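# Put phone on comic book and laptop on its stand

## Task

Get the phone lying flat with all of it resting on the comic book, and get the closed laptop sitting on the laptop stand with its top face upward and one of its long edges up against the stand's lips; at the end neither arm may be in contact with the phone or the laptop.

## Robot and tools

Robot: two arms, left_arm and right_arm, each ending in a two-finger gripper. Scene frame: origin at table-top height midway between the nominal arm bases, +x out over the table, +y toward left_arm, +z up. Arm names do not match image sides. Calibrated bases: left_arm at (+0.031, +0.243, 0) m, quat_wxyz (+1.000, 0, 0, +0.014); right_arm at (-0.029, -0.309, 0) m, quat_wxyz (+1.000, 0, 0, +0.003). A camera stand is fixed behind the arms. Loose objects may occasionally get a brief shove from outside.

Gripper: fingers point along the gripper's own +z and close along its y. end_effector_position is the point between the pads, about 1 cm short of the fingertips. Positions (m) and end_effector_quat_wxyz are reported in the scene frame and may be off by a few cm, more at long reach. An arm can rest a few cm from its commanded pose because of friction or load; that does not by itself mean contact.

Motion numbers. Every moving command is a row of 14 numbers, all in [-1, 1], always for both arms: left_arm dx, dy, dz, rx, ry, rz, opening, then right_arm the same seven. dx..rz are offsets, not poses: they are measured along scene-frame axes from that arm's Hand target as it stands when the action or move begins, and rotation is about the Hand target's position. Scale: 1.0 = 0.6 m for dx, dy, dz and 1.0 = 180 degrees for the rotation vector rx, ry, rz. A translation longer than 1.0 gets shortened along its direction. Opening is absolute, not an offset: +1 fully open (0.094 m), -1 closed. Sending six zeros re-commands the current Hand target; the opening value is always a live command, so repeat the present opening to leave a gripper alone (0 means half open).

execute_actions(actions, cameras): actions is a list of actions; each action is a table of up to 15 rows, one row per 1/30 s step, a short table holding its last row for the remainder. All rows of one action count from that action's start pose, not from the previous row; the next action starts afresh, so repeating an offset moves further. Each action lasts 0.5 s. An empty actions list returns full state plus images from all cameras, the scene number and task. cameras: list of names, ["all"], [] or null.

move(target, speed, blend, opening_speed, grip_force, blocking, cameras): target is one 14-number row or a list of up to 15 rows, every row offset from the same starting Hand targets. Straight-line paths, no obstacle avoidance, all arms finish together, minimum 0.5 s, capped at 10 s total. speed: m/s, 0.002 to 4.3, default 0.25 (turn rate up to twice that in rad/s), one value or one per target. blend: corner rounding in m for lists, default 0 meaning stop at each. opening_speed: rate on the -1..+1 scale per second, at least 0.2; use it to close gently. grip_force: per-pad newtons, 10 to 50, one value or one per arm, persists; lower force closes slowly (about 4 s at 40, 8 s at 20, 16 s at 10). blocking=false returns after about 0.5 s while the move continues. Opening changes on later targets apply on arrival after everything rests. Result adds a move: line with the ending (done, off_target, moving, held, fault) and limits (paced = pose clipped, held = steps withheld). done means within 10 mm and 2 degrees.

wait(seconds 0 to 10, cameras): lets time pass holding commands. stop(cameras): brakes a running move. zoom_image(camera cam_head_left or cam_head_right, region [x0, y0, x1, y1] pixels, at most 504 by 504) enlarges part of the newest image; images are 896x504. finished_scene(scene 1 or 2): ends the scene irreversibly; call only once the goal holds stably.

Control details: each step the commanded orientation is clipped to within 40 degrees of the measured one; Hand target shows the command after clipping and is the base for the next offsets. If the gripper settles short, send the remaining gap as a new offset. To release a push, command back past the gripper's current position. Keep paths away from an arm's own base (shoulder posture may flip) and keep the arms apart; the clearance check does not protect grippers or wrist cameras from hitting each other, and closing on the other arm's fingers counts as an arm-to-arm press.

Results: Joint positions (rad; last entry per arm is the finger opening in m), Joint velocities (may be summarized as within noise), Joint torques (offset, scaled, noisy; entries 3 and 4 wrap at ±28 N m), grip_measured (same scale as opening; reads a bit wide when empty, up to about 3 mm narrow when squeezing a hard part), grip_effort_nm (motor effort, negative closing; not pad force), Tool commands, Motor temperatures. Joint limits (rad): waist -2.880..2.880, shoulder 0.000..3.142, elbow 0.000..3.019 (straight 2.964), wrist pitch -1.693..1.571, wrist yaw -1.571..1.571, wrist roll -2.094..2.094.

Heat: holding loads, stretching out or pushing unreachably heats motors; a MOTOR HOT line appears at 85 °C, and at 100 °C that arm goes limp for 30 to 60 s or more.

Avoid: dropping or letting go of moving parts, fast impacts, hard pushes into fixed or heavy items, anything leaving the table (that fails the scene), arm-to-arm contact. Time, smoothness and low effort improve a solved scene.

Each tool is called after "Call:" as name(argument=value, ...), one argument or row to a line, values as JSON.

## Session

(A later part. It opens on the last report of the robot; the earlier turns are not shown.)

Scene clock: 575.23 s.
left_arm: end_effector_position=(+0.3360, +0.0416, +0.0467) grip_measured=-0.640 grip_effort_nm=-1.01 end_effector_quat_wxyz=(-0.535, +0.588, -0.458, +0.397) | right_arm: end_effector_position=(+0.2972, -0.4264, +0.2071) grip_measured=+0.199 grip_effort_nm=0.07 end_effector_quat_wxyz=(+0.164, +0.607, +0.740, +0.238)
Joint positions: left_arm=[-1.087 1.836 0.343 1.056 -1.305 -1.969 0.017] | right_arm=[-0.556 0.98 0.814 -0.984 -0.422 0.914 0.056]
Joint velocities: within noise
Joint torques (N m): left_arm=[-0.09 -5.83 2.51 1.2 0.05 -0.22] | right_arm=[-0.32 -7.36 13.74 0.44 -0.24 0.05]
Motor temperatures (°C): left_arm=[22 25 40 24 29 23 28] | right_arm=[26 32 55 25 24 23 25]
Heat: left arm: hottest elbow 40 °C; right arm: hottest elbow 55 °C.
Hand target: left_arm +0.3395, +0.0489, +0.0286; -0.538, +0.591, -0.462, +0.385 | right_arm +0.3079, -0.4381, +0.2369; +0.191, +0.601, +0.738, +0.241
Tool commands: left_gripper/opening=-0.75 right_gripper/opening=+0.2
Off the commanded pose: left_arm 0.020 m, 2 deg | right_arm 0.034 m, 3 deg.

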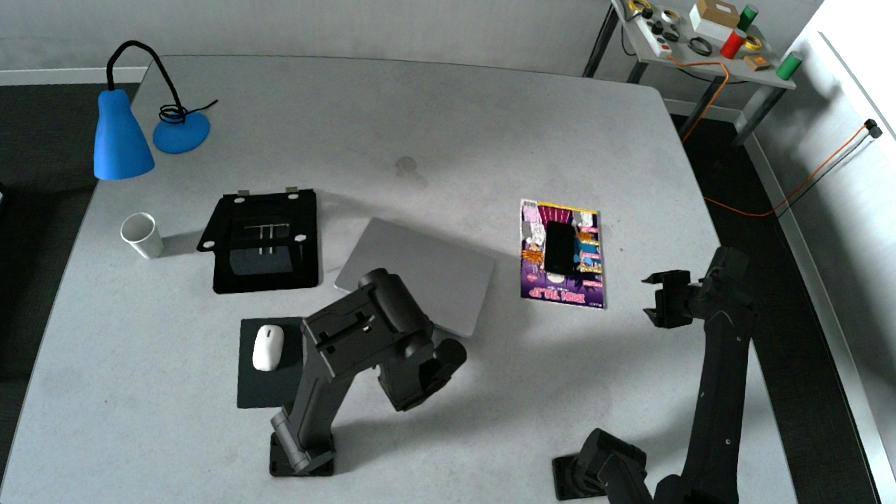

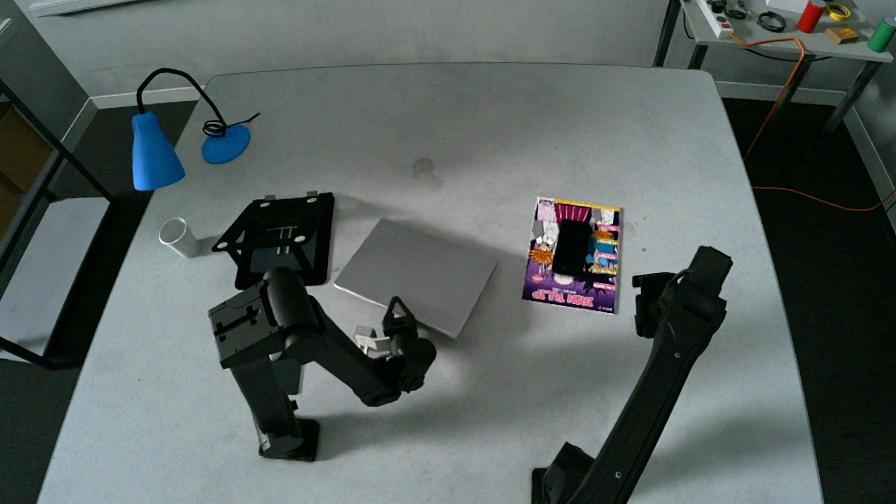

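Call:
move(
  target=[-0.005, -0.01, 0.028, 0, 0, 0, -0.75, 0, 0, 0, 0, 0, 0, 0.2],
  speed=0.04,
)

Call:
move(
  target=[0, 0, 0, 0, 0, 0, -0.4, 0, 0, 0, 0, 0, 0, 0.2],
  opening_speed=0.3,
  cameras=["all"],
)

Scene clock: 582.97 s.
left_arm: end_effector_position=(+0.3352, +0.0447, +0.0476) grip_measured=-0.640 grip_effort_nm=-1.01 end_effector_quat_wxyz=(+0.545, -0.582, +0.470, -0.379) | right_arm: end_effector_position=(+0.2972, -0.4264, +0.2071) grip_measured=+0.199 grip_effort_nm=0.07 end_effector_quat_wxyz=(+0.164, +0.607, +0.740, +0.238)
Joint positions: left_arm=[-1.085 1.808 0.343 0.981 -1.313 -1.969 0.017] | right_arm=[-0.556 0.98 0.814 -0.984 -0.422 0.914 0.056]
Joint torques (N m): left_arm=[-1.08 -9.58 3.02 0.79 -0.29 -0.34] | right_arm=[-0.44 -7.3 13.72 0.43 -0.24 0.05]
Motor temperatures (°C): left_arm=[22 25 39 24 28 24 29] | right_arm=[26 32 55 25 24 23 25]
Heat: left arm: hottest elbow 39 °C; right arm: hottest elbow 55 °C.
Hand target: left_arm +0.3365, +0.0429, +0.0453; +0.538, -0.591, +0.462, -0.384 | right_arm +0.3079, -0.4381, +0.2369; +0.191, +0.601, +0.738, +0.241
Off the commanded pose: left_arm 0.003 m, 2 deg | right_arm 0.034 m, 3 deg.
move: off_target (right_arm)

Scene clock: 584.43 s.
left_arm: end_effector_position=(+0.3353, +0.0458, +0.0525) grip_measured=-0.405 grip_effort_nm=0.22 end_effector_quat_wxyz=(-0.540, +0.593, -0.452, +0.390) | right_arm: end_effector_position=(+0.2972, -0.4264, +0.2071) grip_measured=+0.199 grip_effort_nm=0.07 end_effector_quat_wxyz=(+0.164, +0.607, +0.740, +0.238)
Joint positions: left_arm=[-1.085 1.792 0.343 0.973 -1.324 -2.009 0.028] | right_arm=[-0.556 0.98 0.814 -0.984 -0.422 0.914 0.056]
Joint torques (N m): left_arm=[-1.61 -9.29 3.37 0.32 0.2 -0.06] | right_arm=[-0.38 -7.47 13.76 0.42 -0.24 0.05]
Motor temperatures (°C): left_arm=[22 25 39 24 28 24 28] | right_arm=[26 32 55 25 24 23 25]
Heat: left arm: hottest elbow 39 °C; right arm: hottest elbow 55 °C.
Hand target: left_arm +0.3364, +0.0429, +0.0453; -0.538, +0.591, -0.462, +0.385 | right_arm +0.3079, -0.4381, +0.2369; +0.191, +0.601, +0.738, +0.241
Off the commanded pose: left_arm 0.008 m, 1 deg | right_arm 0.034 m, 3 deg.
move: off_target (right_arm)

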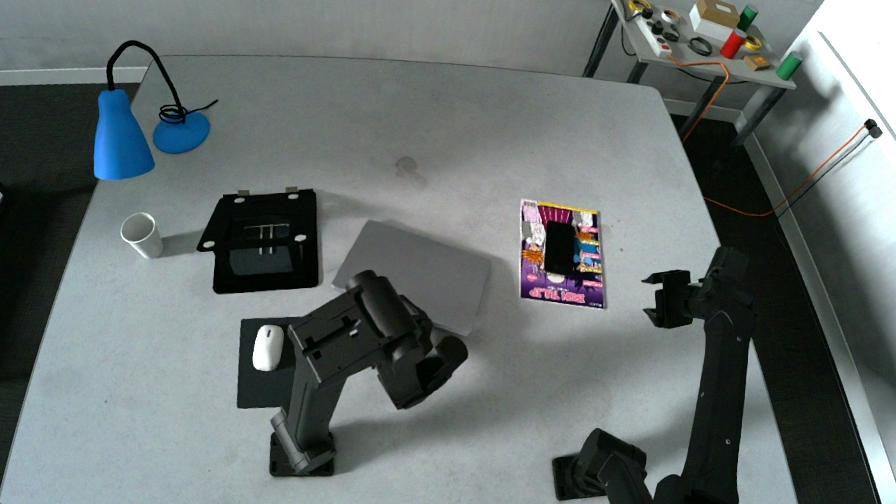

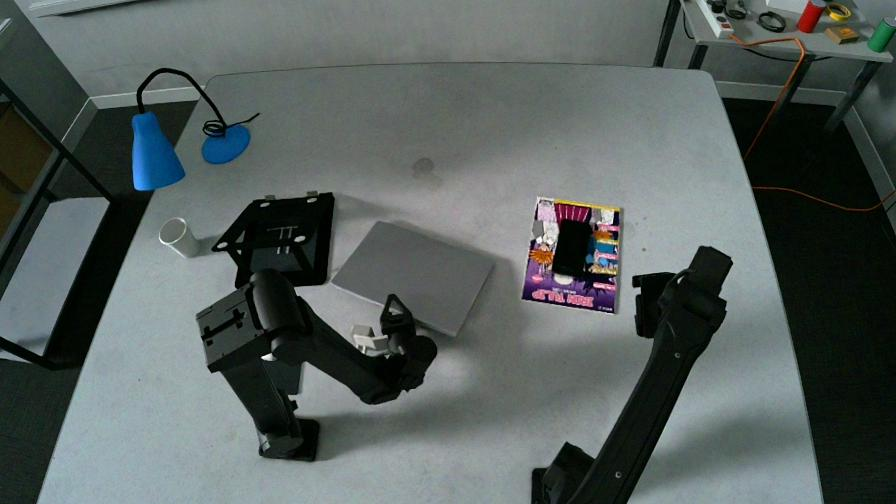

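Call:
move(
  target=[
    [0, 0, 0.0167, 0, 0, 0, -0.35, 0, 0, 0, 0, 0, 0, 0.2],
    [-0.118, -0.036, 0.0167, 0, 0, 0, -0.35, 0, 0, 0, 0, 0, 0, 0.2],
  ],
  speed=0.05,
  cameras=["all"],
)

Scene clock: 614.07 s.
left_arm: end_effector_position=(+0.2705, +0.0212, +0.0575) grip_measured=-0.352 grip_effort_nm=0.11 end_effector_quat_wxyz=(+0.558, -0.548, +0.460, -0.420) | right_arm: end_effector_position=(+0.2972, -0.4264, +0.2071) grip_measured=+0.199 grip_effort_nm=0.07 end_effector_quat_wxyz=(+0.164, +0.607, +0.740, +0.238)
Joint positions: left_arm=[-1.334 1.805 0.319 0.905 -1.526 -2.098 0.03] | right_arm=[-0.556 0.98 0.814 -0.984 -0.422 0.914 0.056]
Joint torques (N m): left_arm=[-3.02 -9.29 1.17 1.88 -0.53 -0.04] | right_arm=[-0.38 -7.36 13.71 0.43 -0.24 0.04]
Motor temperatures (°C): left_arm=[22 25 38 24 27 23 28] | right_arm=[26 32 55 25 24 23 25]
Heat: left arm: hottest elbow 38 °C; right arm: hottest elbow 55 °C.
Hand target: left_arm +0.2657, +0.0212, +0.0554; +0.538, -0.591, +0.462, -0.385 | right_arm +0.3079, -0.4381, +0.2369; +0.191, +0.601, +0.738, +0.241
Off the commanded pose: left_arm 0.005 m, 7 deg | right_arm 0.034 m, 3 deg.
joint sent to its limit (left arm) — joint 6 (wrist roll), lower limit. The joint targets are off in orientation, not in position.
move: off_target (left_arm, right_arm)

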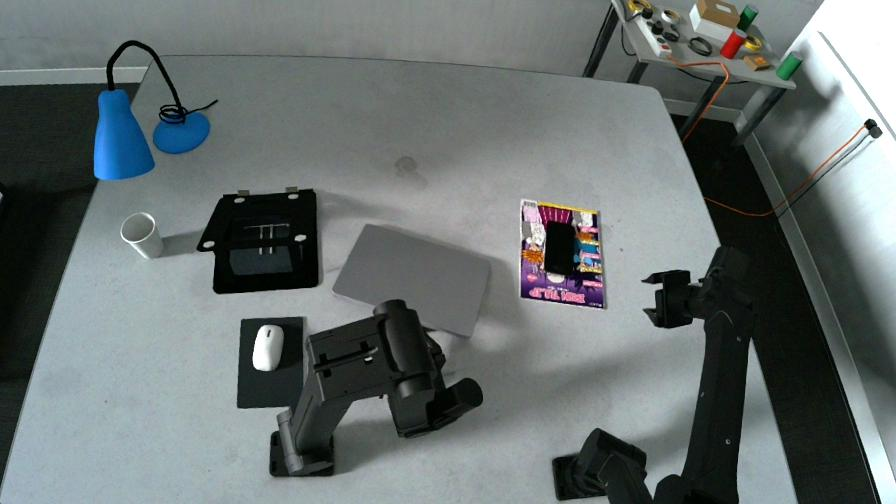

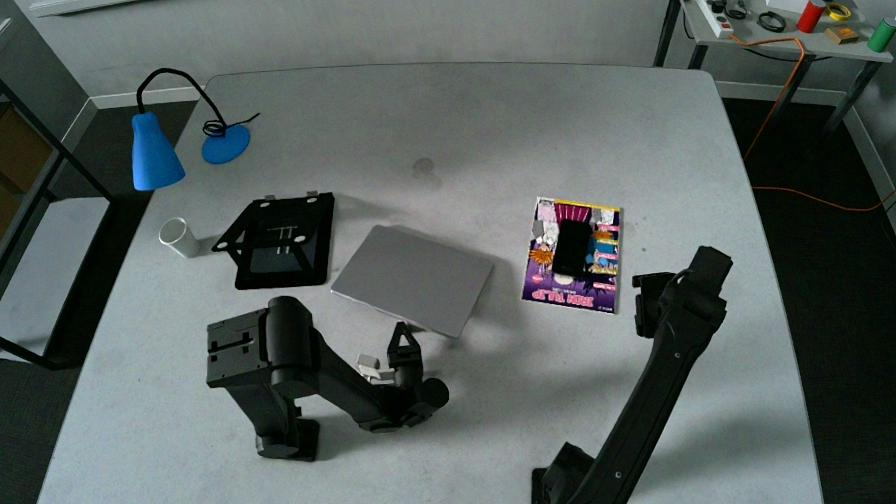

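Call:
zoom_image(
  camera="cam_head_right",
  region=[320, 210, 520, 350],
)

Call:
zoom_image(
  camera="cam_head_left",
  region=[320, 210, 520, 350],
)

Scaled by 2.520.

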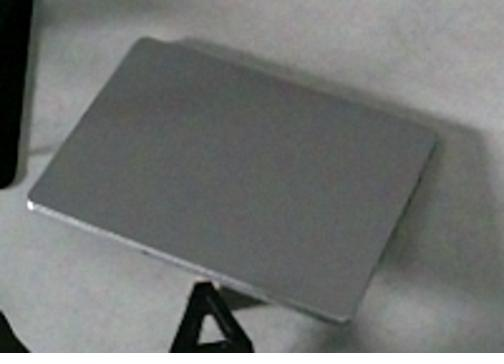

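Scaled by 2.520.

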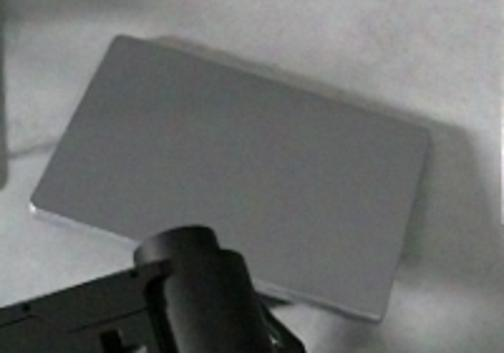

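Call:
move(
  target=[
    [-0.02, 0.03, 0.15, 0, 0, 0, -0.35, 0, 0, 0, 0, 0, 0, 0.2],
    [-0.04, 0.09, 0.33, -0.010, 0.185, -0.18, 0.1, 0, 0, 0, 0, 0, 0, 0.2],
  ],
  speed=0.2,
  blend=[0.03, 0],
  cameras=["all"],
)

Scene clock: 693.63 s.
left_arm: end_effector_position=(+0.2336, +0.0812, +0.2131) grip_measured=+0.097 grip_effort_nm=0.13 end_effector_quat_wxyz=(+0.248, -0.530, +0.748, -0.312) | right_arm: end_effector_position=(+0.2972, -0.4264, +0.2071) grip_measured=+0.199 grip_effort_nm=0.07 end_effector_quat_wxyz=(+0.164, +0.607, +0.740, +0.238)
Joint positions: left_arm=[-1.027 0.498 0.546 -0.938 -0.5 -2.05 0.052] | right_arm=[-0.556 0.98 0.814 -0.984 -0.422 0.914 0.056]
Joint torques (N m): left_arm=[-0.32 -0.91 18.36 1.03 -0.22 0.1] | right_arm=[-0.38 -7.41 13.72 0.43 -0.25 0.05]
Motor temperatures (°C): left_arm=[22 25 38 24 27 23 27] | right_arm=[26 32 57 25 24 23 25]
Heat: left arm: hottest elbow 38 °C; right arm: hottest elbow 57 °C.
Hand target: left_arm +0.2417, +0.0752, +0.2534; +0.249, -0.533, +0.733, -0.341 | right_arm +0.3079, -0.4381, +0.2369; +0.191, +0.601, +0.738, +0.241
Off the commanded pose: left_arm 0.041 m, 4 deg | right_arm 0.034 m, 3 deg.
move: off_target (left_arm, right_arm); target 2's new opening was sent with left_arm's hand 0.041 m and 4 deg from that target

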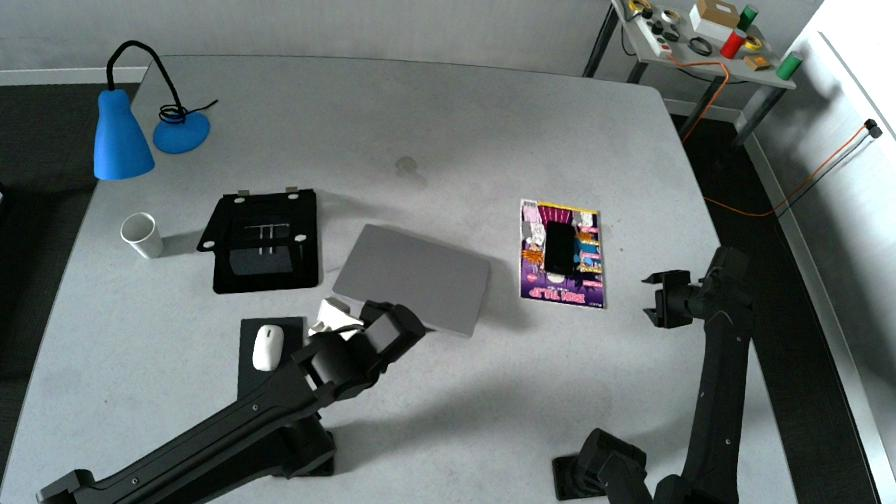

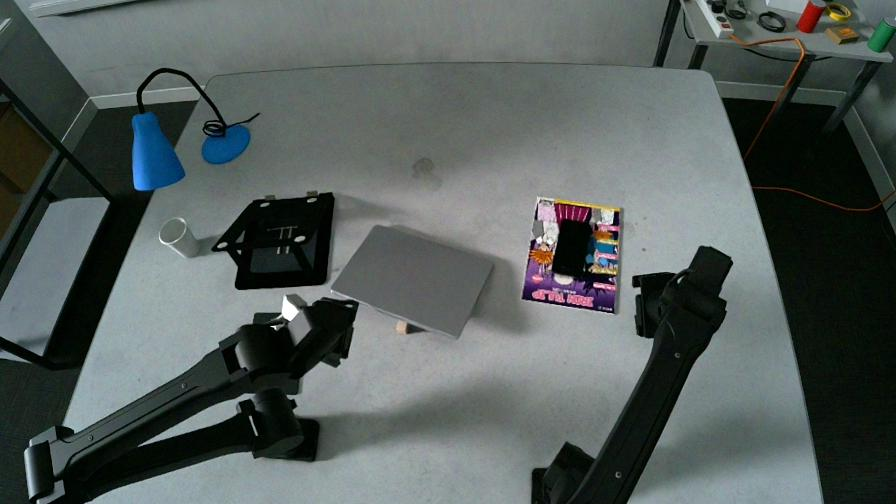

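Call:
zoom_image(
  camera="cam_head_right",
  region=[340, 260, 500, 360],
)

Call:
zoom_image(
  camera="cam_head_left",
  region=[340, 260, 500, 360],
)

Scaled by 3.150.

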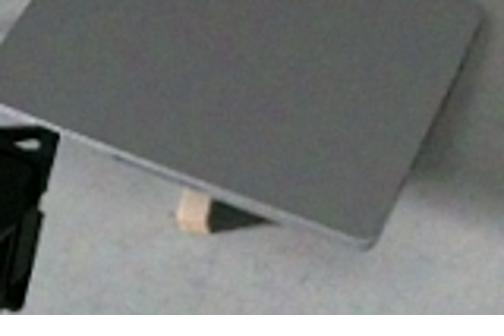

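Scaled by 3.150.

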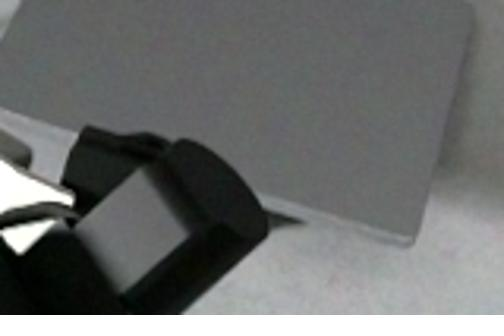

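Call:
move(
  target=[0.0705, -0.0273, -0.2557, -0.0155, -0.173, 0.14, 0.0, 0, 0, 0, 0, 0, 0, 0.2],
  speed=0.15,
)

Scene clock: 731.90 s.
left_arm: end_effector_position=(+0.2862, +0.0637, +0.0998) grip_measured=+0.002 grip_effort_nm=-0.08 end_effector_quat_wxyz=(-0.496, +0.571, -0.503, +0.419) | right_arm: end_effector_position=(+0.2972, -0.4264, +0.2071) grip_measured=+0.199 grip_effort_nm=0.07 end_effector_quat_wxyz=(+0.164, +0.607, +0.740, +0.238)
Joint positions: left_arm=[-1.201 1.339 0.195 0.577 -1.276 -2.098 0.047] | right_arm=[-0.556 0.98 0.814 -0.984 -0.422 0.914 0.056]
Joint torques (N m): left_arm=[-3.02 -4.95 5.48 1.95 -0.48 0.01] | right_arm=[-0.38 -7.41 13.71 0.44 -0.24 0.04]
Motor temperatures (°C): left_arm=[22 25 46 24 27 23 27] | right_arm=[26 32 57 25 24 23 25]
Heat: left arm: hottest elbow 46 °C; right arm: hottest elbow 57 °C.
Hand target: left_arm +0.2840, +0.0588, +0.0999; -0.490, +0.574, -0.499, +0.426 | right_arm +0.3079, -0.4381, +0.2369; +0.191, +0.601, +0.738, +0.241
Off the commanded pose: left_arm 0.005 m, 1 deg | right_arm 0.034 m, 3 deg.
joint sent to its limit (left arm) — joint 6 (wrist roll), lower limit. The joint targets still meet the commanded pose.
move: off_target (right_arm)

Call:
move(
  target=[0.0, -0.003, -0.095, 0, 0, 0, 0.0, 0, 0, 0, 0, 0, 0, 0.2],
  speed=0.08,
  cameras=["all"],
)

Call:
zoom_image(
  camera="cam_head_right",
  region=[320, 240, 480, 360],
)

Call:
zoom_image(
  camera="cam_head_left",
  region=[320, 240, 480, 360],
)

Scene clock: 736.20 s.
left_arm: end_effector_position=(+0.2870, +0.0600, +0.0436) grip_measured=+0.002 grip_effort_nm=-0.08 end_effector_quat_wxyz=(-0.496, +0.571, -0.502, +0.421) | right_arm: end_effector_position=(+0.2972, -0.4264, +0.2071) grip_measured=+0.199 grip_effort_nm=0.07 end_effector_quat_wxyz=(+0.164, +0.607, +0.740, +0.238)
Joint positions: left_arm=[-1.204 1.742 0.195 0.984 -1.278 -2.098 0.047] | right_arm=[-0.556 0.98 0.814 -0.984 -0.422 0.914 0.056]
Joint torques (N m): left_arm=[-2.55 -7.82 1.48 2.07 -0.5 -0.02] | right_arm=[-0.5 -7.36 13.72 0.44 -0.24 0.05]
Motor temperatures (°C): left_arm=[22 25 45 24 27 23 27] | right_arm=[26 32 57 25 24 23 25]
Heat: left arm: hottest elbow 45 °C; right arm: hottest elbow 57 °C.
Hand target: left_arm +0.2840, +0.0569, +0.0430; -0.490, +0.574, -0.499, +0.426 | right_arm +0.3079, -0.4381, +0.2369; +0.191, +0.601, +0.738, +0.241
Off the commanded pose: left_arm 0.004 m, 1 deg | right_arm 0.034 m, 3 deg.
joint sent to its limit (left arm) — joint 6 (wrist roll), lower limit. The joint targets still meet the commanded pose.
move: off_target (right_arm)

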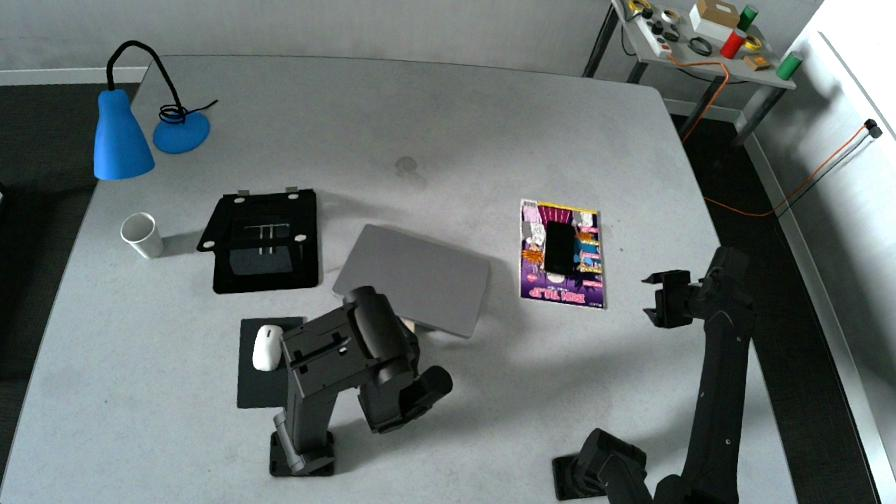

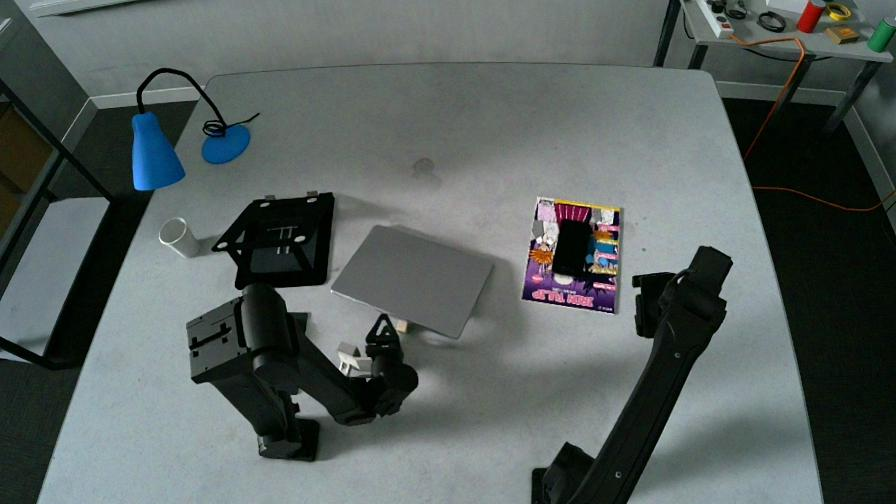

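Scaled by 3.150.

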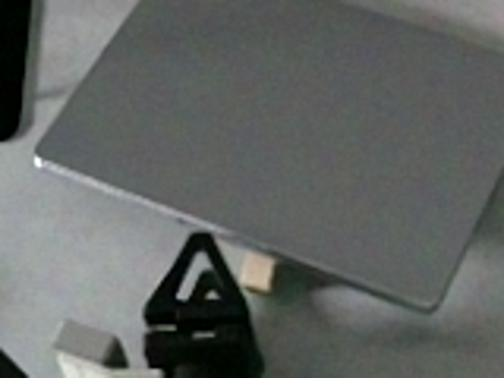

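Scaled by 3.150.

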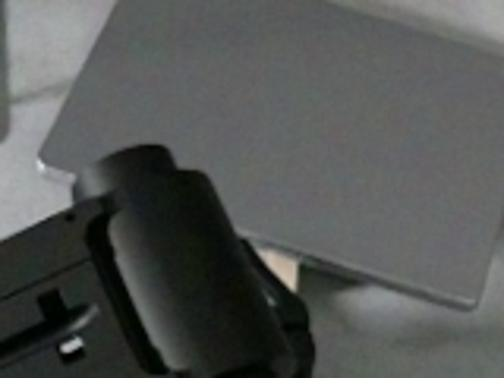

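Call:
move(
  target=[0.092, 0.013, -0.003, 0, 0, 0, 0.0, 0, 0, 0, 0, 0, 0, 0.2],
  speed=0.06,
  cameras=["all"],
)

Call:
zoom_image(
  camera="cam_head_right",
  region=[320, 240, 480, 360],
)

Scene clock: 742.47 s.
left_arm: end_effector_position=(+0.3313, +0.0676, +0.0407) grip_measured=+0.002 grip_effort_nm=-0.08 end_effector_quat_wxyz=(-0.487, +0.572, -0.507, +0.424) | right_arm: end_effector_position=(+0.2972, -0.4264, +0.2071) grip_measured=+0.199 grip_effort_nm=0.07 end_effector_quat_wxyz=(+0.164, +0.607, +0.740, +0.238)
Joint positions: left_arm=[-1.013 1.838 0.215 1.257 -1.087 -1.888 0.047] | right_arm=[-0.556 0.98 0.814 -0.984 -0.422 0.914 0.056]
Joint torques (N m): left_arm=[-1.26 -9 2.82 2.15 -0.14 0.22] | right_arm=[-0.38 -7.3 13.71 0.44 -0.24 0.04]
Motor temperatures (°C): left_arm=[22 25 44 24 27 23 27] | right_arm=[26 32 57 25 24 23 25]
Heat: left arm: hottest elbow 44 °C; right arm: hottest elbow 57 °C.
Hand target: left_arm +0.3392, +0.0647, +0.0412; -0.490, +0.574, -0.499, +0.426 | right_arm +0.3079, -0.4381, +0.2369; +0.191, +0.601, +0.738, +0.241
Off the commanded pose: left_arm 0.008 m, 1 deg | right_arm 0.034 m, 3 deg.
move: off_target (right_arm)

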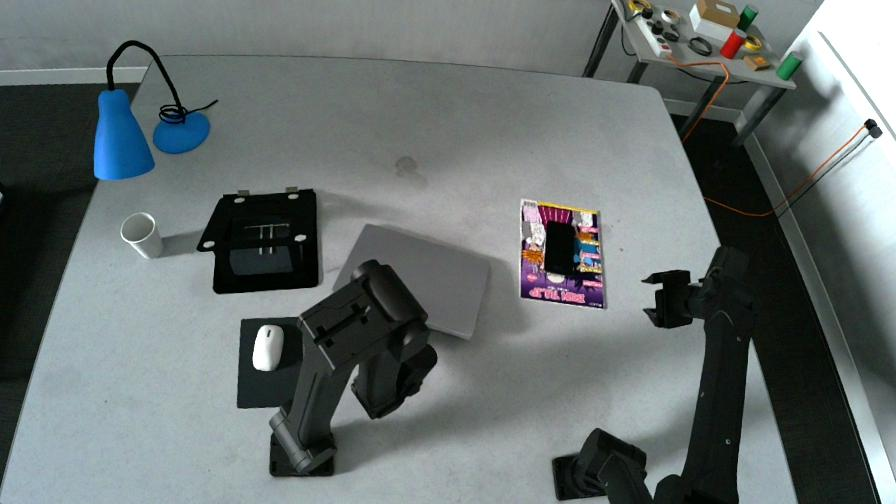

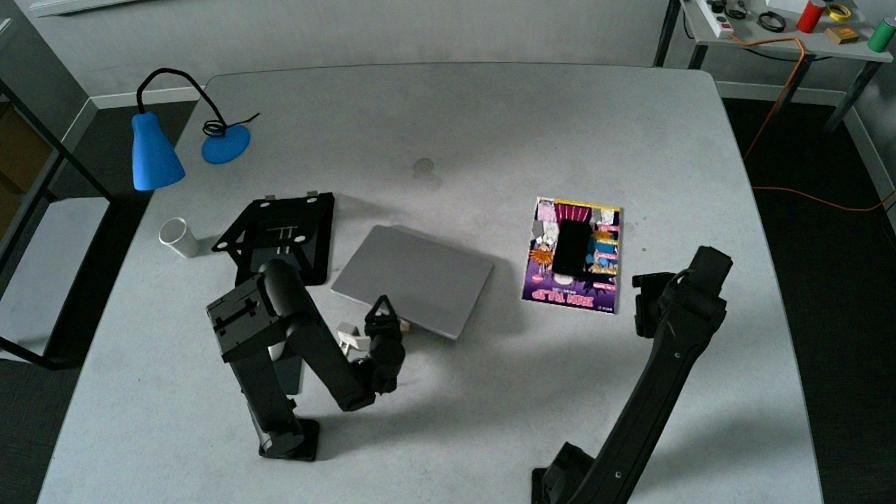

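Scaled by 3.150.

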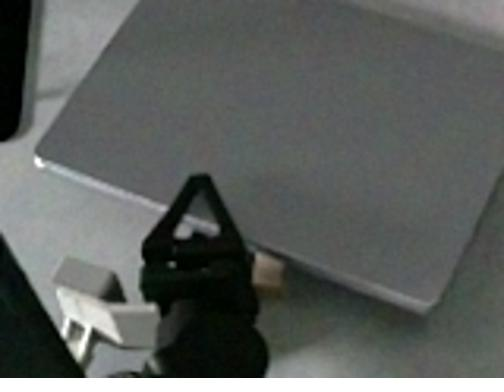

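Call:
move(
  target=[0.007, -0.016, 0.002, 0, 0, -0.089, 0.0, 0, 0, 0, 0, 0, 0, 0.2],
  speed=0.06,
  cameras=["all"],
)

Call:
zoom_image(
  camera="cam_head_right",
  region=[320, 240, 480, 360],
)

Scene clock: 751.90 s.
left_arm: end_effector_position=(+0.3428, +0.0484, +0.0429) grip_measured=+0.002 grip_effort_nm=-0.08 end_effector_quat_wxyz=(+0.420, -0.498, +0.576, -0.494) | right_arm: end_effector_position=(+0.2972, -0.4264, +0.2071) grip_measured=+0.199 grip_effort_nm=0.07 end_effector_quat_wxyz=(+0.164, +0.607, +0.740, +0.238)
Joint positions: left_arm=[-0.895 1.927 0.173 1.545 -0.703 -1.716 0.047] | right_arm=[-0.556 0.98 0.814 -0.984 -0.422 0.914 0.056]
Joint torques (N m): left_arm=[-0.85 -8.12 -0.79 2.4 0.01 0.2] | right_arm=[-0.44 -7.36 13.74 0.44 -0.24 0.04]
Motor temperatures (°C): left_arm=[22 25 42 24 27 23 27] | right_arm=[26 32 57 25 24 23 25]
Heat: left arm: hottest elbow 42 °C; right arm: hottest elbow 57 °C.
Hand target: left_arm +0.3433, +0.0552, +0.0424; +0.426, -0.498, +0.575, -0.490 | right_arm +0.3079, -0.4381, +0.2369; +0.191, +0.601, +0.738, +0.241
Off the commanded pose: left_arm 0.007 m, 1 deg | right_arm 0.034 m, 3 deg.
move: off_target (right_arm)

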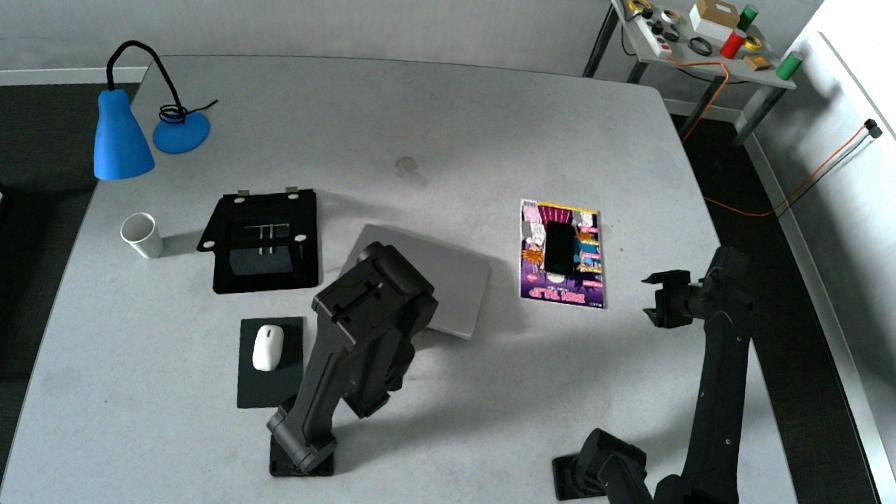

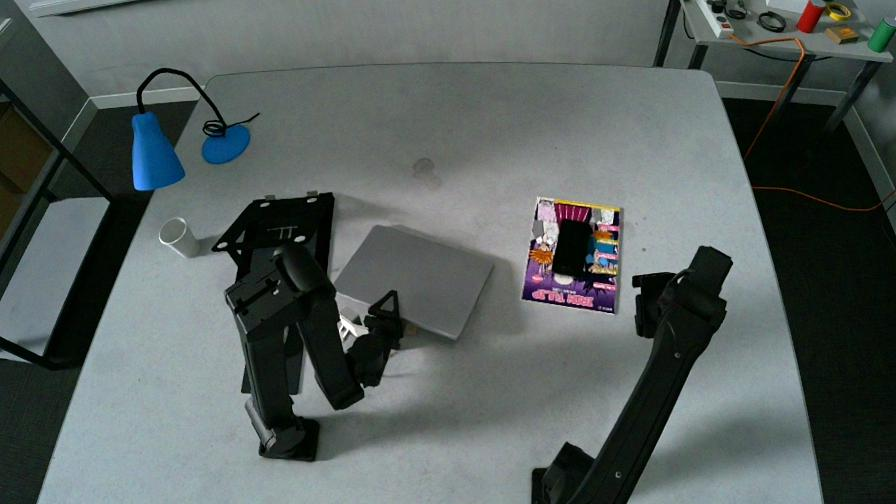

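Scaled by 3.150.

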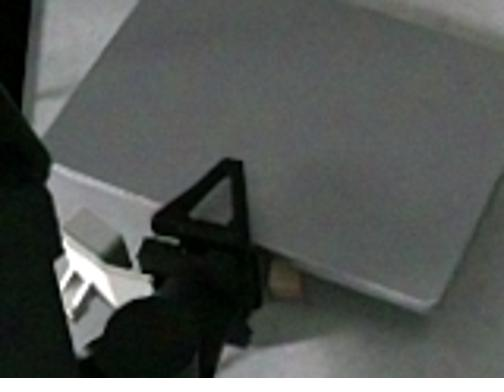

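Call:
move(
  target=[0, 0, 0, 0, 0, 0, -0.75, 0, 0, 0, 0, 0, 0, 0.2],
  opening_speed=0.5,
  speed=0.05,
)

Scene clock: 757.93 s.
left_arm: end_effector_position=(+0.3429, +0.0483, +0.0437) grip_measured=-0.633 grip_effort_nm=-0.98 end_effector_quat_wxyz=(+0.422, -0.496, +0.576, -0.494) | right_arm: end_effector_position=(+0.2972, -0.4264, +0.2071) grip_measured=+0.199 grip_effort_nm=0.07 end_effector_quat_wxyz=(+0.164, +0.607, +0.740, +0.238)
Joint positions: left_arm=[-0.895 1.929 0.173 1.552 -0.703 -1.707 0.017] | right_arm=[-0.556 0.98 0.814 -0.984 -0.422 0.914 0.056]
Joint torques (N m): left_arm=[0.15 -9.11 -0.53 2.22 -0.02 0.11] | right_arm=[-0.38 -7.41 13.71 0.43 -0.24 0.04]
Motor temperatures (°C): left_arm=[22 25 42 24 27 23 27] | right_arm=[26 32 58 25 24 23 25]
Heat: left arm: hottest elbow 42 °C; right arm: hottest elbow 58 °C.
Hand target: left_arm +0.3433, +0.0552, +0.0423; +0.426, -0.498, +0.575, -0.490 | right_arm +0.3079, -0.4381, +0.2369; +0.191, +0.601, +0.738, +0.241
Off the commanded pose: left_arm 0.007 m, 1 deg | right_arm 0.034 m, 3 deg.
move: off_target (right_arm)

Call:
move(
  target=[
    [0.03, -0.008, 0.075, 0.018, 0.0555, 0, -0.75, 0, 0, 0, 0, 0, 0, 0.2],
    [0.060, -0.017, 0.138, 0.0386, 0.1189, 0, -0.75, 0, 0, 0, 0, 0, 0, 0.2],
  ],
  speed=0.08,
  blend=[0.02, 0],
  cameras=["all"],
)

Scene clock: 775.73 s.
left_arm: end_effector_position=(+0.3647, +0.0462, +0.1061) grip_measured=-0.636 grip_effort_nm=-1.01 end_effector_quat_wxyz=(+0.335, -0.545, +0.685, -0.348) | right_arm: end_effector_position=(+0.2972, -0.4264, +0.2071) grip_measured=+0.199 grip_effort_nm=0.07 end_effector_quat_wxyz=(+0.164, +0.607, +0.740, +0.238)
Joint positions: left_arm=[-0.782 1.116 0.381 0.076 -0.515 -1.841 0.017] | right_arm=[-0.556 0.98 0.814 -0.984 -0.422 0.914 0.056]
Joint torques (N m): left_arm=[0.03 -7.71 13.01 0.24 -0.39 0.03] | right_arm=[-0.38 -7.36 13.71 0.43 -0.25 0.05]
Motor temperatures (°C): left_arm=[22 25 40 24 27 23 28] | right_arm=[26 32 58 25 24 23 25]
Heat: left arm: hottest elbow 40 °C; right arm: hottest elbow 58 °C.
Hand target: left_arm +0.3793, +0.0450, +0.1252; +0.341, -0.554, +0.672, -0.354 | right_arm +0.3079, -0.4381, +0.2369; +0.191, +0.601, +0.738, +0.241
Off the commanded pose: left_arm 0.024 m, 2 deg | right_arm 0.034 m, 3 deg.
move: off_target (left_arm, right_arm)

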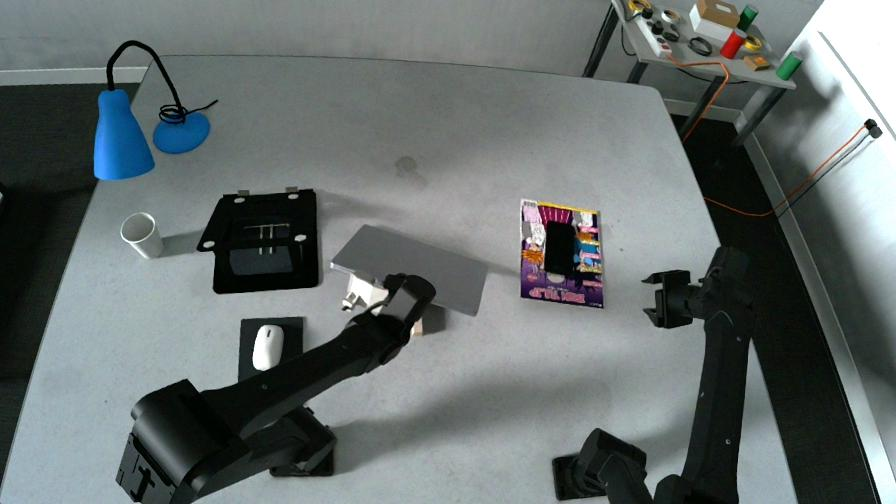

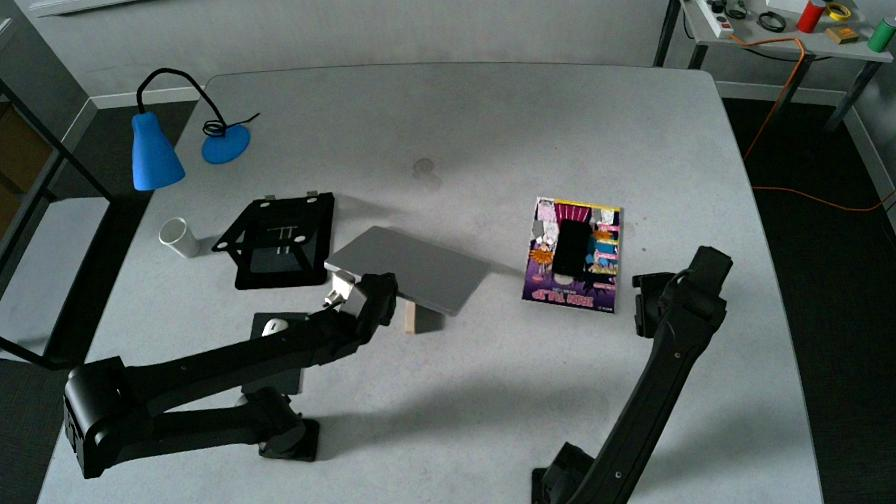

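Call:
move(
  target=[
    [0.053, -0.02, 0.07, 0.022, 0.0687, 0, -0.75, 0, 0, 0, 0, 0, 0, 0.2],
    [0.105, -0.037, 0.133, 0.041, 0.12, 0, -0.75, 0, 0, 0, 0, 0, 0, 0.2],
  ],
  speed=0.1,
  blend=[0.02, 0],
  cameras=["all"],
)

Scene clock: 783.00 s.
left_arm: end_effector_position=(+0.4169, +0.0287, +0.1629) grip_measured=-0.637 grip_effort_nm=-1.01 end_effector_quat_wxyz=(+0.230, -0.580, +0.762, -0.173) | right_arm: end_effector_position=(+0.2972, -0.4264, +0.2071) grip_measured=+0.199 grip_effort_nm=0.07 end_effector_quat_wxyz=(+0.164, +0.607, +0.740, +0.238)
Joint positions: left_arm=[-0.664 1.259 0.889 -0.714 -0.335 -1.853 0.017] | right_arm=[-0.556 0.98 0.814 -0.984 -0.422 0.914 0.056]
Joint torques (N m): left_arm=[0.26 -11.11 18.02 0.06 -0.61 0.08] | right_arm=[-0.44 -7.36 13.71 0.44 -0.24 0.05]
Motor temperatures (°C): left_arm=[22 25 41 24 27 23 28] | right_arm=[26 32 58 25 24 23 25]
Heat: left arm: hottest elbow 41 °C; right arm: hottest elbow 58 °C.
Hand target: left_arm +0.4423, +0.0229, +0.2050; +0.244, -0.588, +0.745, -0.200 | right_arm +0.3079, -0.4381, +0.2369; +0.191, +0.601, +0.738, +0.241
Off the commanded pose: left_arm 0.049 m, 4 deg | right_arm 0.034 m, 3 deg.
move: off_target (left_arm, right_arm)

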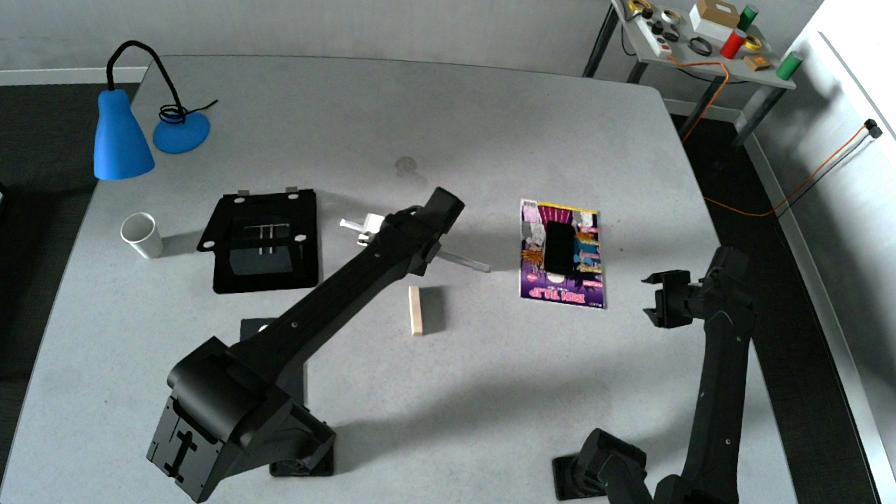

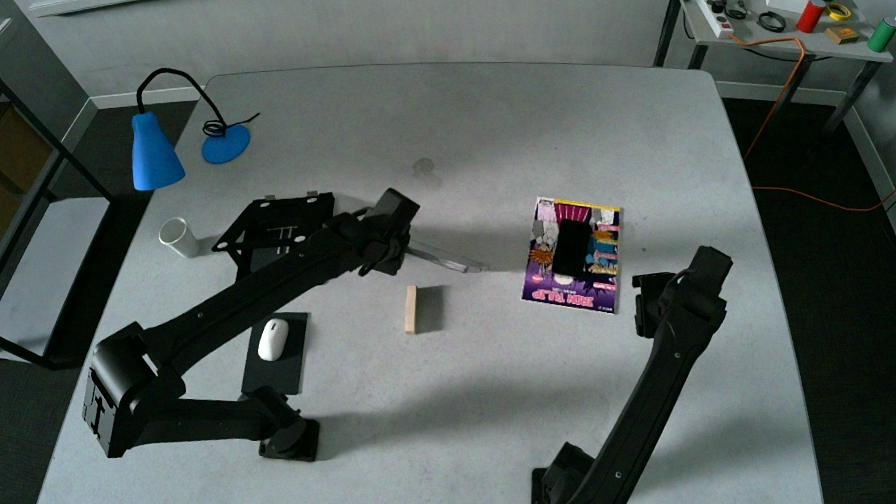

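Call:
move(
  target=[
    [-0.01, 0.02, 0.22, 0, 0, 0.06, -0.75, 0, 0, 0, 0, 0, 0, 0.2],
    [-0.02, 0.06, 0.38, 0, 0, 0.133, -0.75, 0, 0, 0, 0, 0, 0, 0.2],
  ],
  speed=0.12,
  blend=[0.03, 0],
  cameras=["all"],
)

Scene clock: 791.40 s.
left_arm: end_effector_position=(+0.4040, +0.0652, +0.3248) grip_measured=-0.637 grip_effort_nm=-1.01 end_effector_quat_wxyz=(+0.233, -0.664, +0.708, -0.052) | right_arm: end_effector_position=(+0.2972, -0.4264, +0.2071) grip_measured=+0.199 grip_effort_nm=0.07 end_effector_quat_wxyz=(+0.164, +0.607, +0.740, +0.238)
Joint positions: left_arm=[-0.651 1.282 1.383 -1.464 -0.439 -2.083 0.017] | right_arm=[-0.556 0.98 0.814 -0.984 -0.422 0.914 0.056]
Joint torques (N m): left_arm=[-0.32 -16.44 26.37 1.13 -1.24 -0.21] | right_arm=[-0.38 -7.36 13.74 0.4 -0.24 0.05]
Motor temperatures (°C): left_arm=[22 25 43 24 27 23 28] | right_arm=[26 32 58 25 24 23 25]
Heat: left arm: hottest elbow 43 °C; right arm: hottest elbow 58 °C.
Hand target: left_arm +0.4304, +0.0588, +0.4330; -0.280, +0.729, -0.607, +0.145 | right_arm +0.3079, -0.4381, +0.2369; +0.191, +0.601, +0.738, +0.241
Off the commanded pose: left_arm 0.112 m, 18 deg | right_arm 0.034 m, 3 deg.
joint sent to its limit (left arm) — joint 6 (wrist roll), lower limit. The joint targets are off in position and orientation.
move: off_target (left_arm, right_arm)

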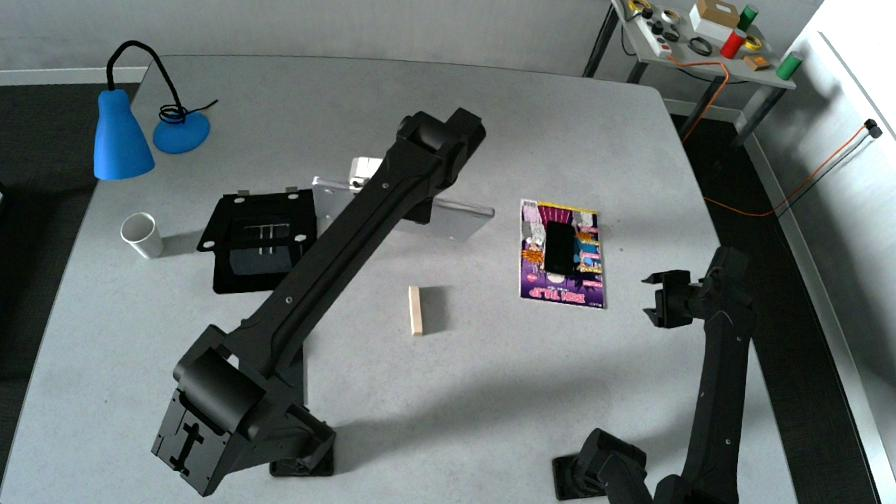

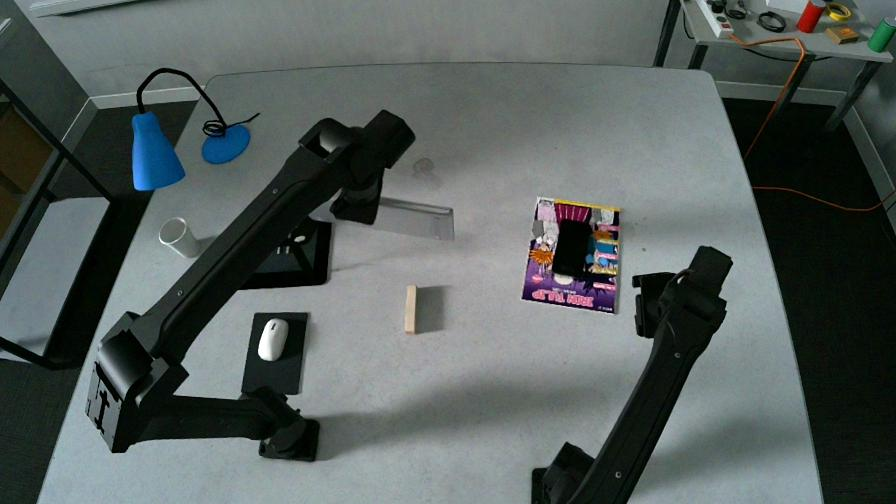

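Call:
move(
  target=[
    [0.066, 0.22, 0.045, 0, 0, 0, -0.75, 0, 0, 0, 0, 0, 0, 0.2],
    [0.058, 0.527, 0.045, 0, 0, 0, -0.75, 0, 0, 0, 0, 0, 0, 0.2],
  ],
  speed=0.12,
  blend=[0.05, 0],
  cameras=["all"],
)

Scene clock: 807.13 s.
left_arm: end_effector_position=(+0.4352, +0.3635, +0.3336) grip_measured=-0.637 grip_effort_nm=-1.00 end_effector_quat_wxyz=(-0.161, +0.749, -0.640, +0.059) | right_arm: end_effector_position=(+0.2972, -0.4264, +0.2071) grip_measured=+0.199 grip_effort_nm=0.07 end_effector_quat_wxyz=(+0.164, +0.607, +0.740, +0.238)
Joint positions: left_arm=[0.227 1.24 1.389 -1.386 -0.086 -1.458 0.017] | right_arm=[-0.556 0.98 0.814 -0.984 -0.422 0.914 0.056]
Joint torques (N m): left_arm=[-1.2 -17.38 26.88 2.62 0.12 0.02] | right_arm=[-0.26 -7.41 13.72 0.46 -0.25 0.05]
Motor temperatures (°C): left_arm=[22 26 48 24 28 23 28] | right_arm=[26 32 58 25 24 23 25]
Heat: left arm: hottest elbow 48 °C; right arm: hottest elbow 58 °C.
Hand target: left_arm +0.4651, +0.3751, +0.4599; -0.280, +0.729, -0.607, +0.145 | right_arm +0.3079, -0.4381, +0.2369; +0.191, +0.601, +0.738, +0.241
Off the commanded pose: left_arm 0.130 m, 17 deg | right_arm 0.034 m, 3 deg.
move: off_target (left_arm, right_arm)

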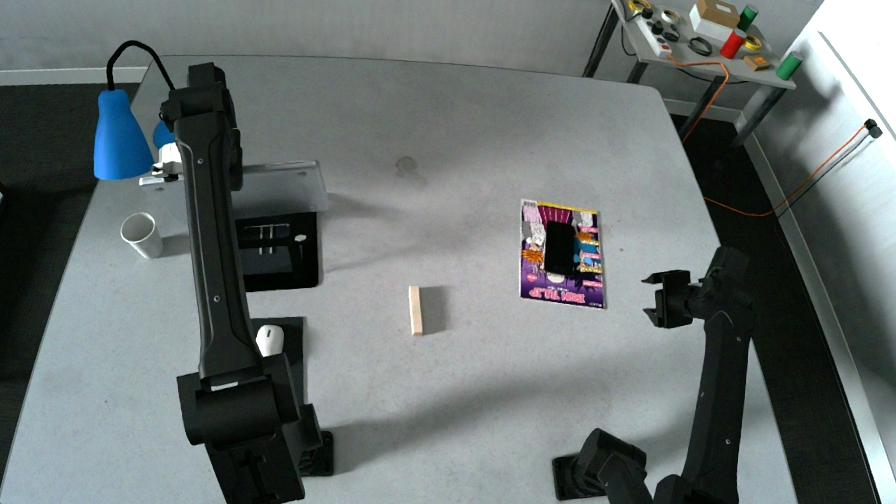

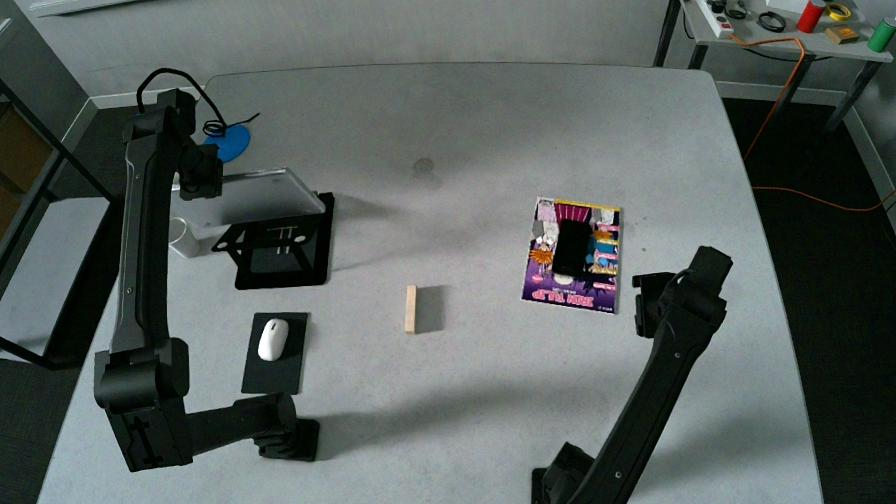

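Call:
move(
  target=[0.083, -0.005, -0.2165, -0.003, 0.022, -0.0167, -0.75, 0, 0, 0, 0, 0, 0, 0.2],
  speed=0.1,
  cameras=["all"],
)

Scene clock: 817.37 s.
left_arm: end_effector_position=(+0.4957, +0.3758, +0.2606) grip_measured=-0.637 grip_effort_nm=-1.01 end_effector_quat_wxyz=(-0.178, +0.737, -0.648, +0.073) | right_arm: end_effector_position=(+0.2972, -0.4264, +0.2071) grip_measured=+0.199 grip_effort_nm=0.07 end_effector_quat_wxyz=(+0.164, +0.607, +0.740, +0.238)
Joint positions: left_arm=[0.223 1.364 1.3 -1.126 -0.077 -1.432 0.017] | right_arm=[-0.556 0.98 0.814 -0.984 -0.422 0.914 0.056]
Joint torques (N m): left_arm=[-2.37 -19.19 16.02 2.78 0.13 -0.04] | right_arm=[-0.32 -7.41 13.72 0.44 -0.23 0.05]
Motor temperatures (°C): left_arm=[22 26 51 24 28 23 29] | right_arm=[26 32 58 25 24 23 25]
Heat: left arm: hottest elbow 51 °C; right arm: hottest elbow 58 °C.
Hand target: left_arm +0.5149, +0.3721, +0.3302; -0.252, +0.719, -0.635, +0.130 | right_arm +0.3079, -0.4381, +0.2369; +0.191, +0.601, +0.738, +0.241
Off the commanded pose: left_arm 0.072 m, 11 deg | right_arm 0.034 m, 3 deg.
move: off_target (left_arm, right_arm)

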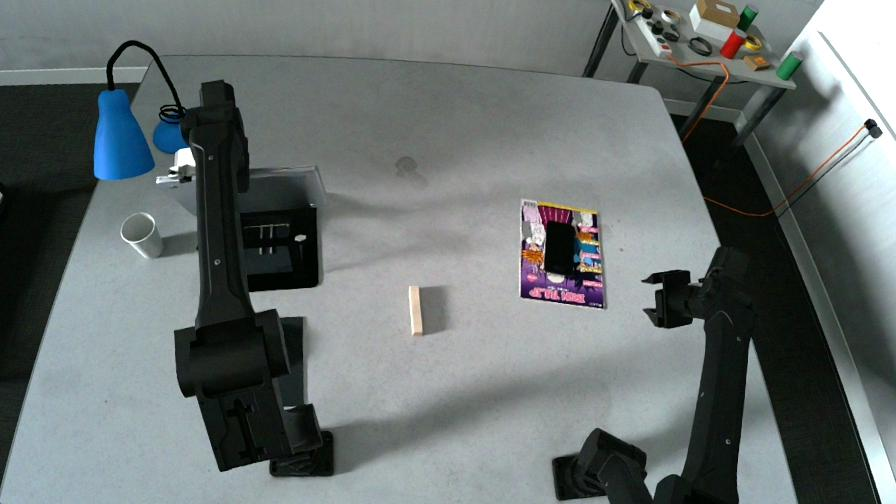

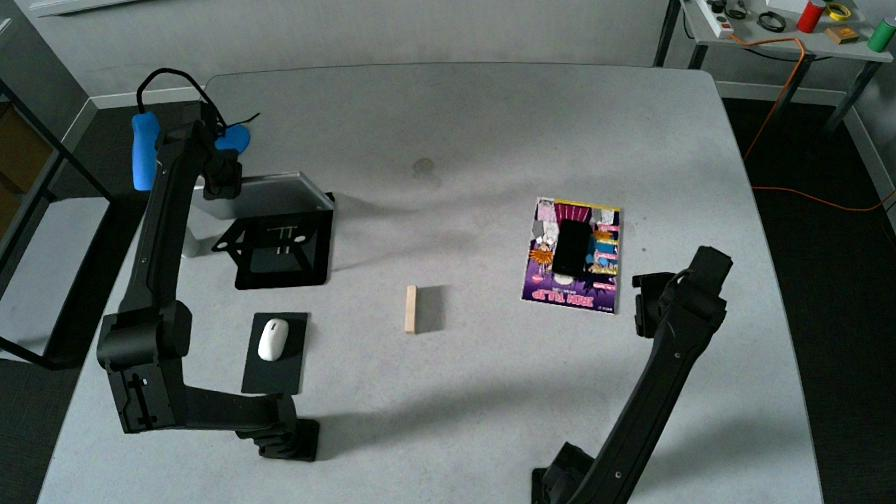

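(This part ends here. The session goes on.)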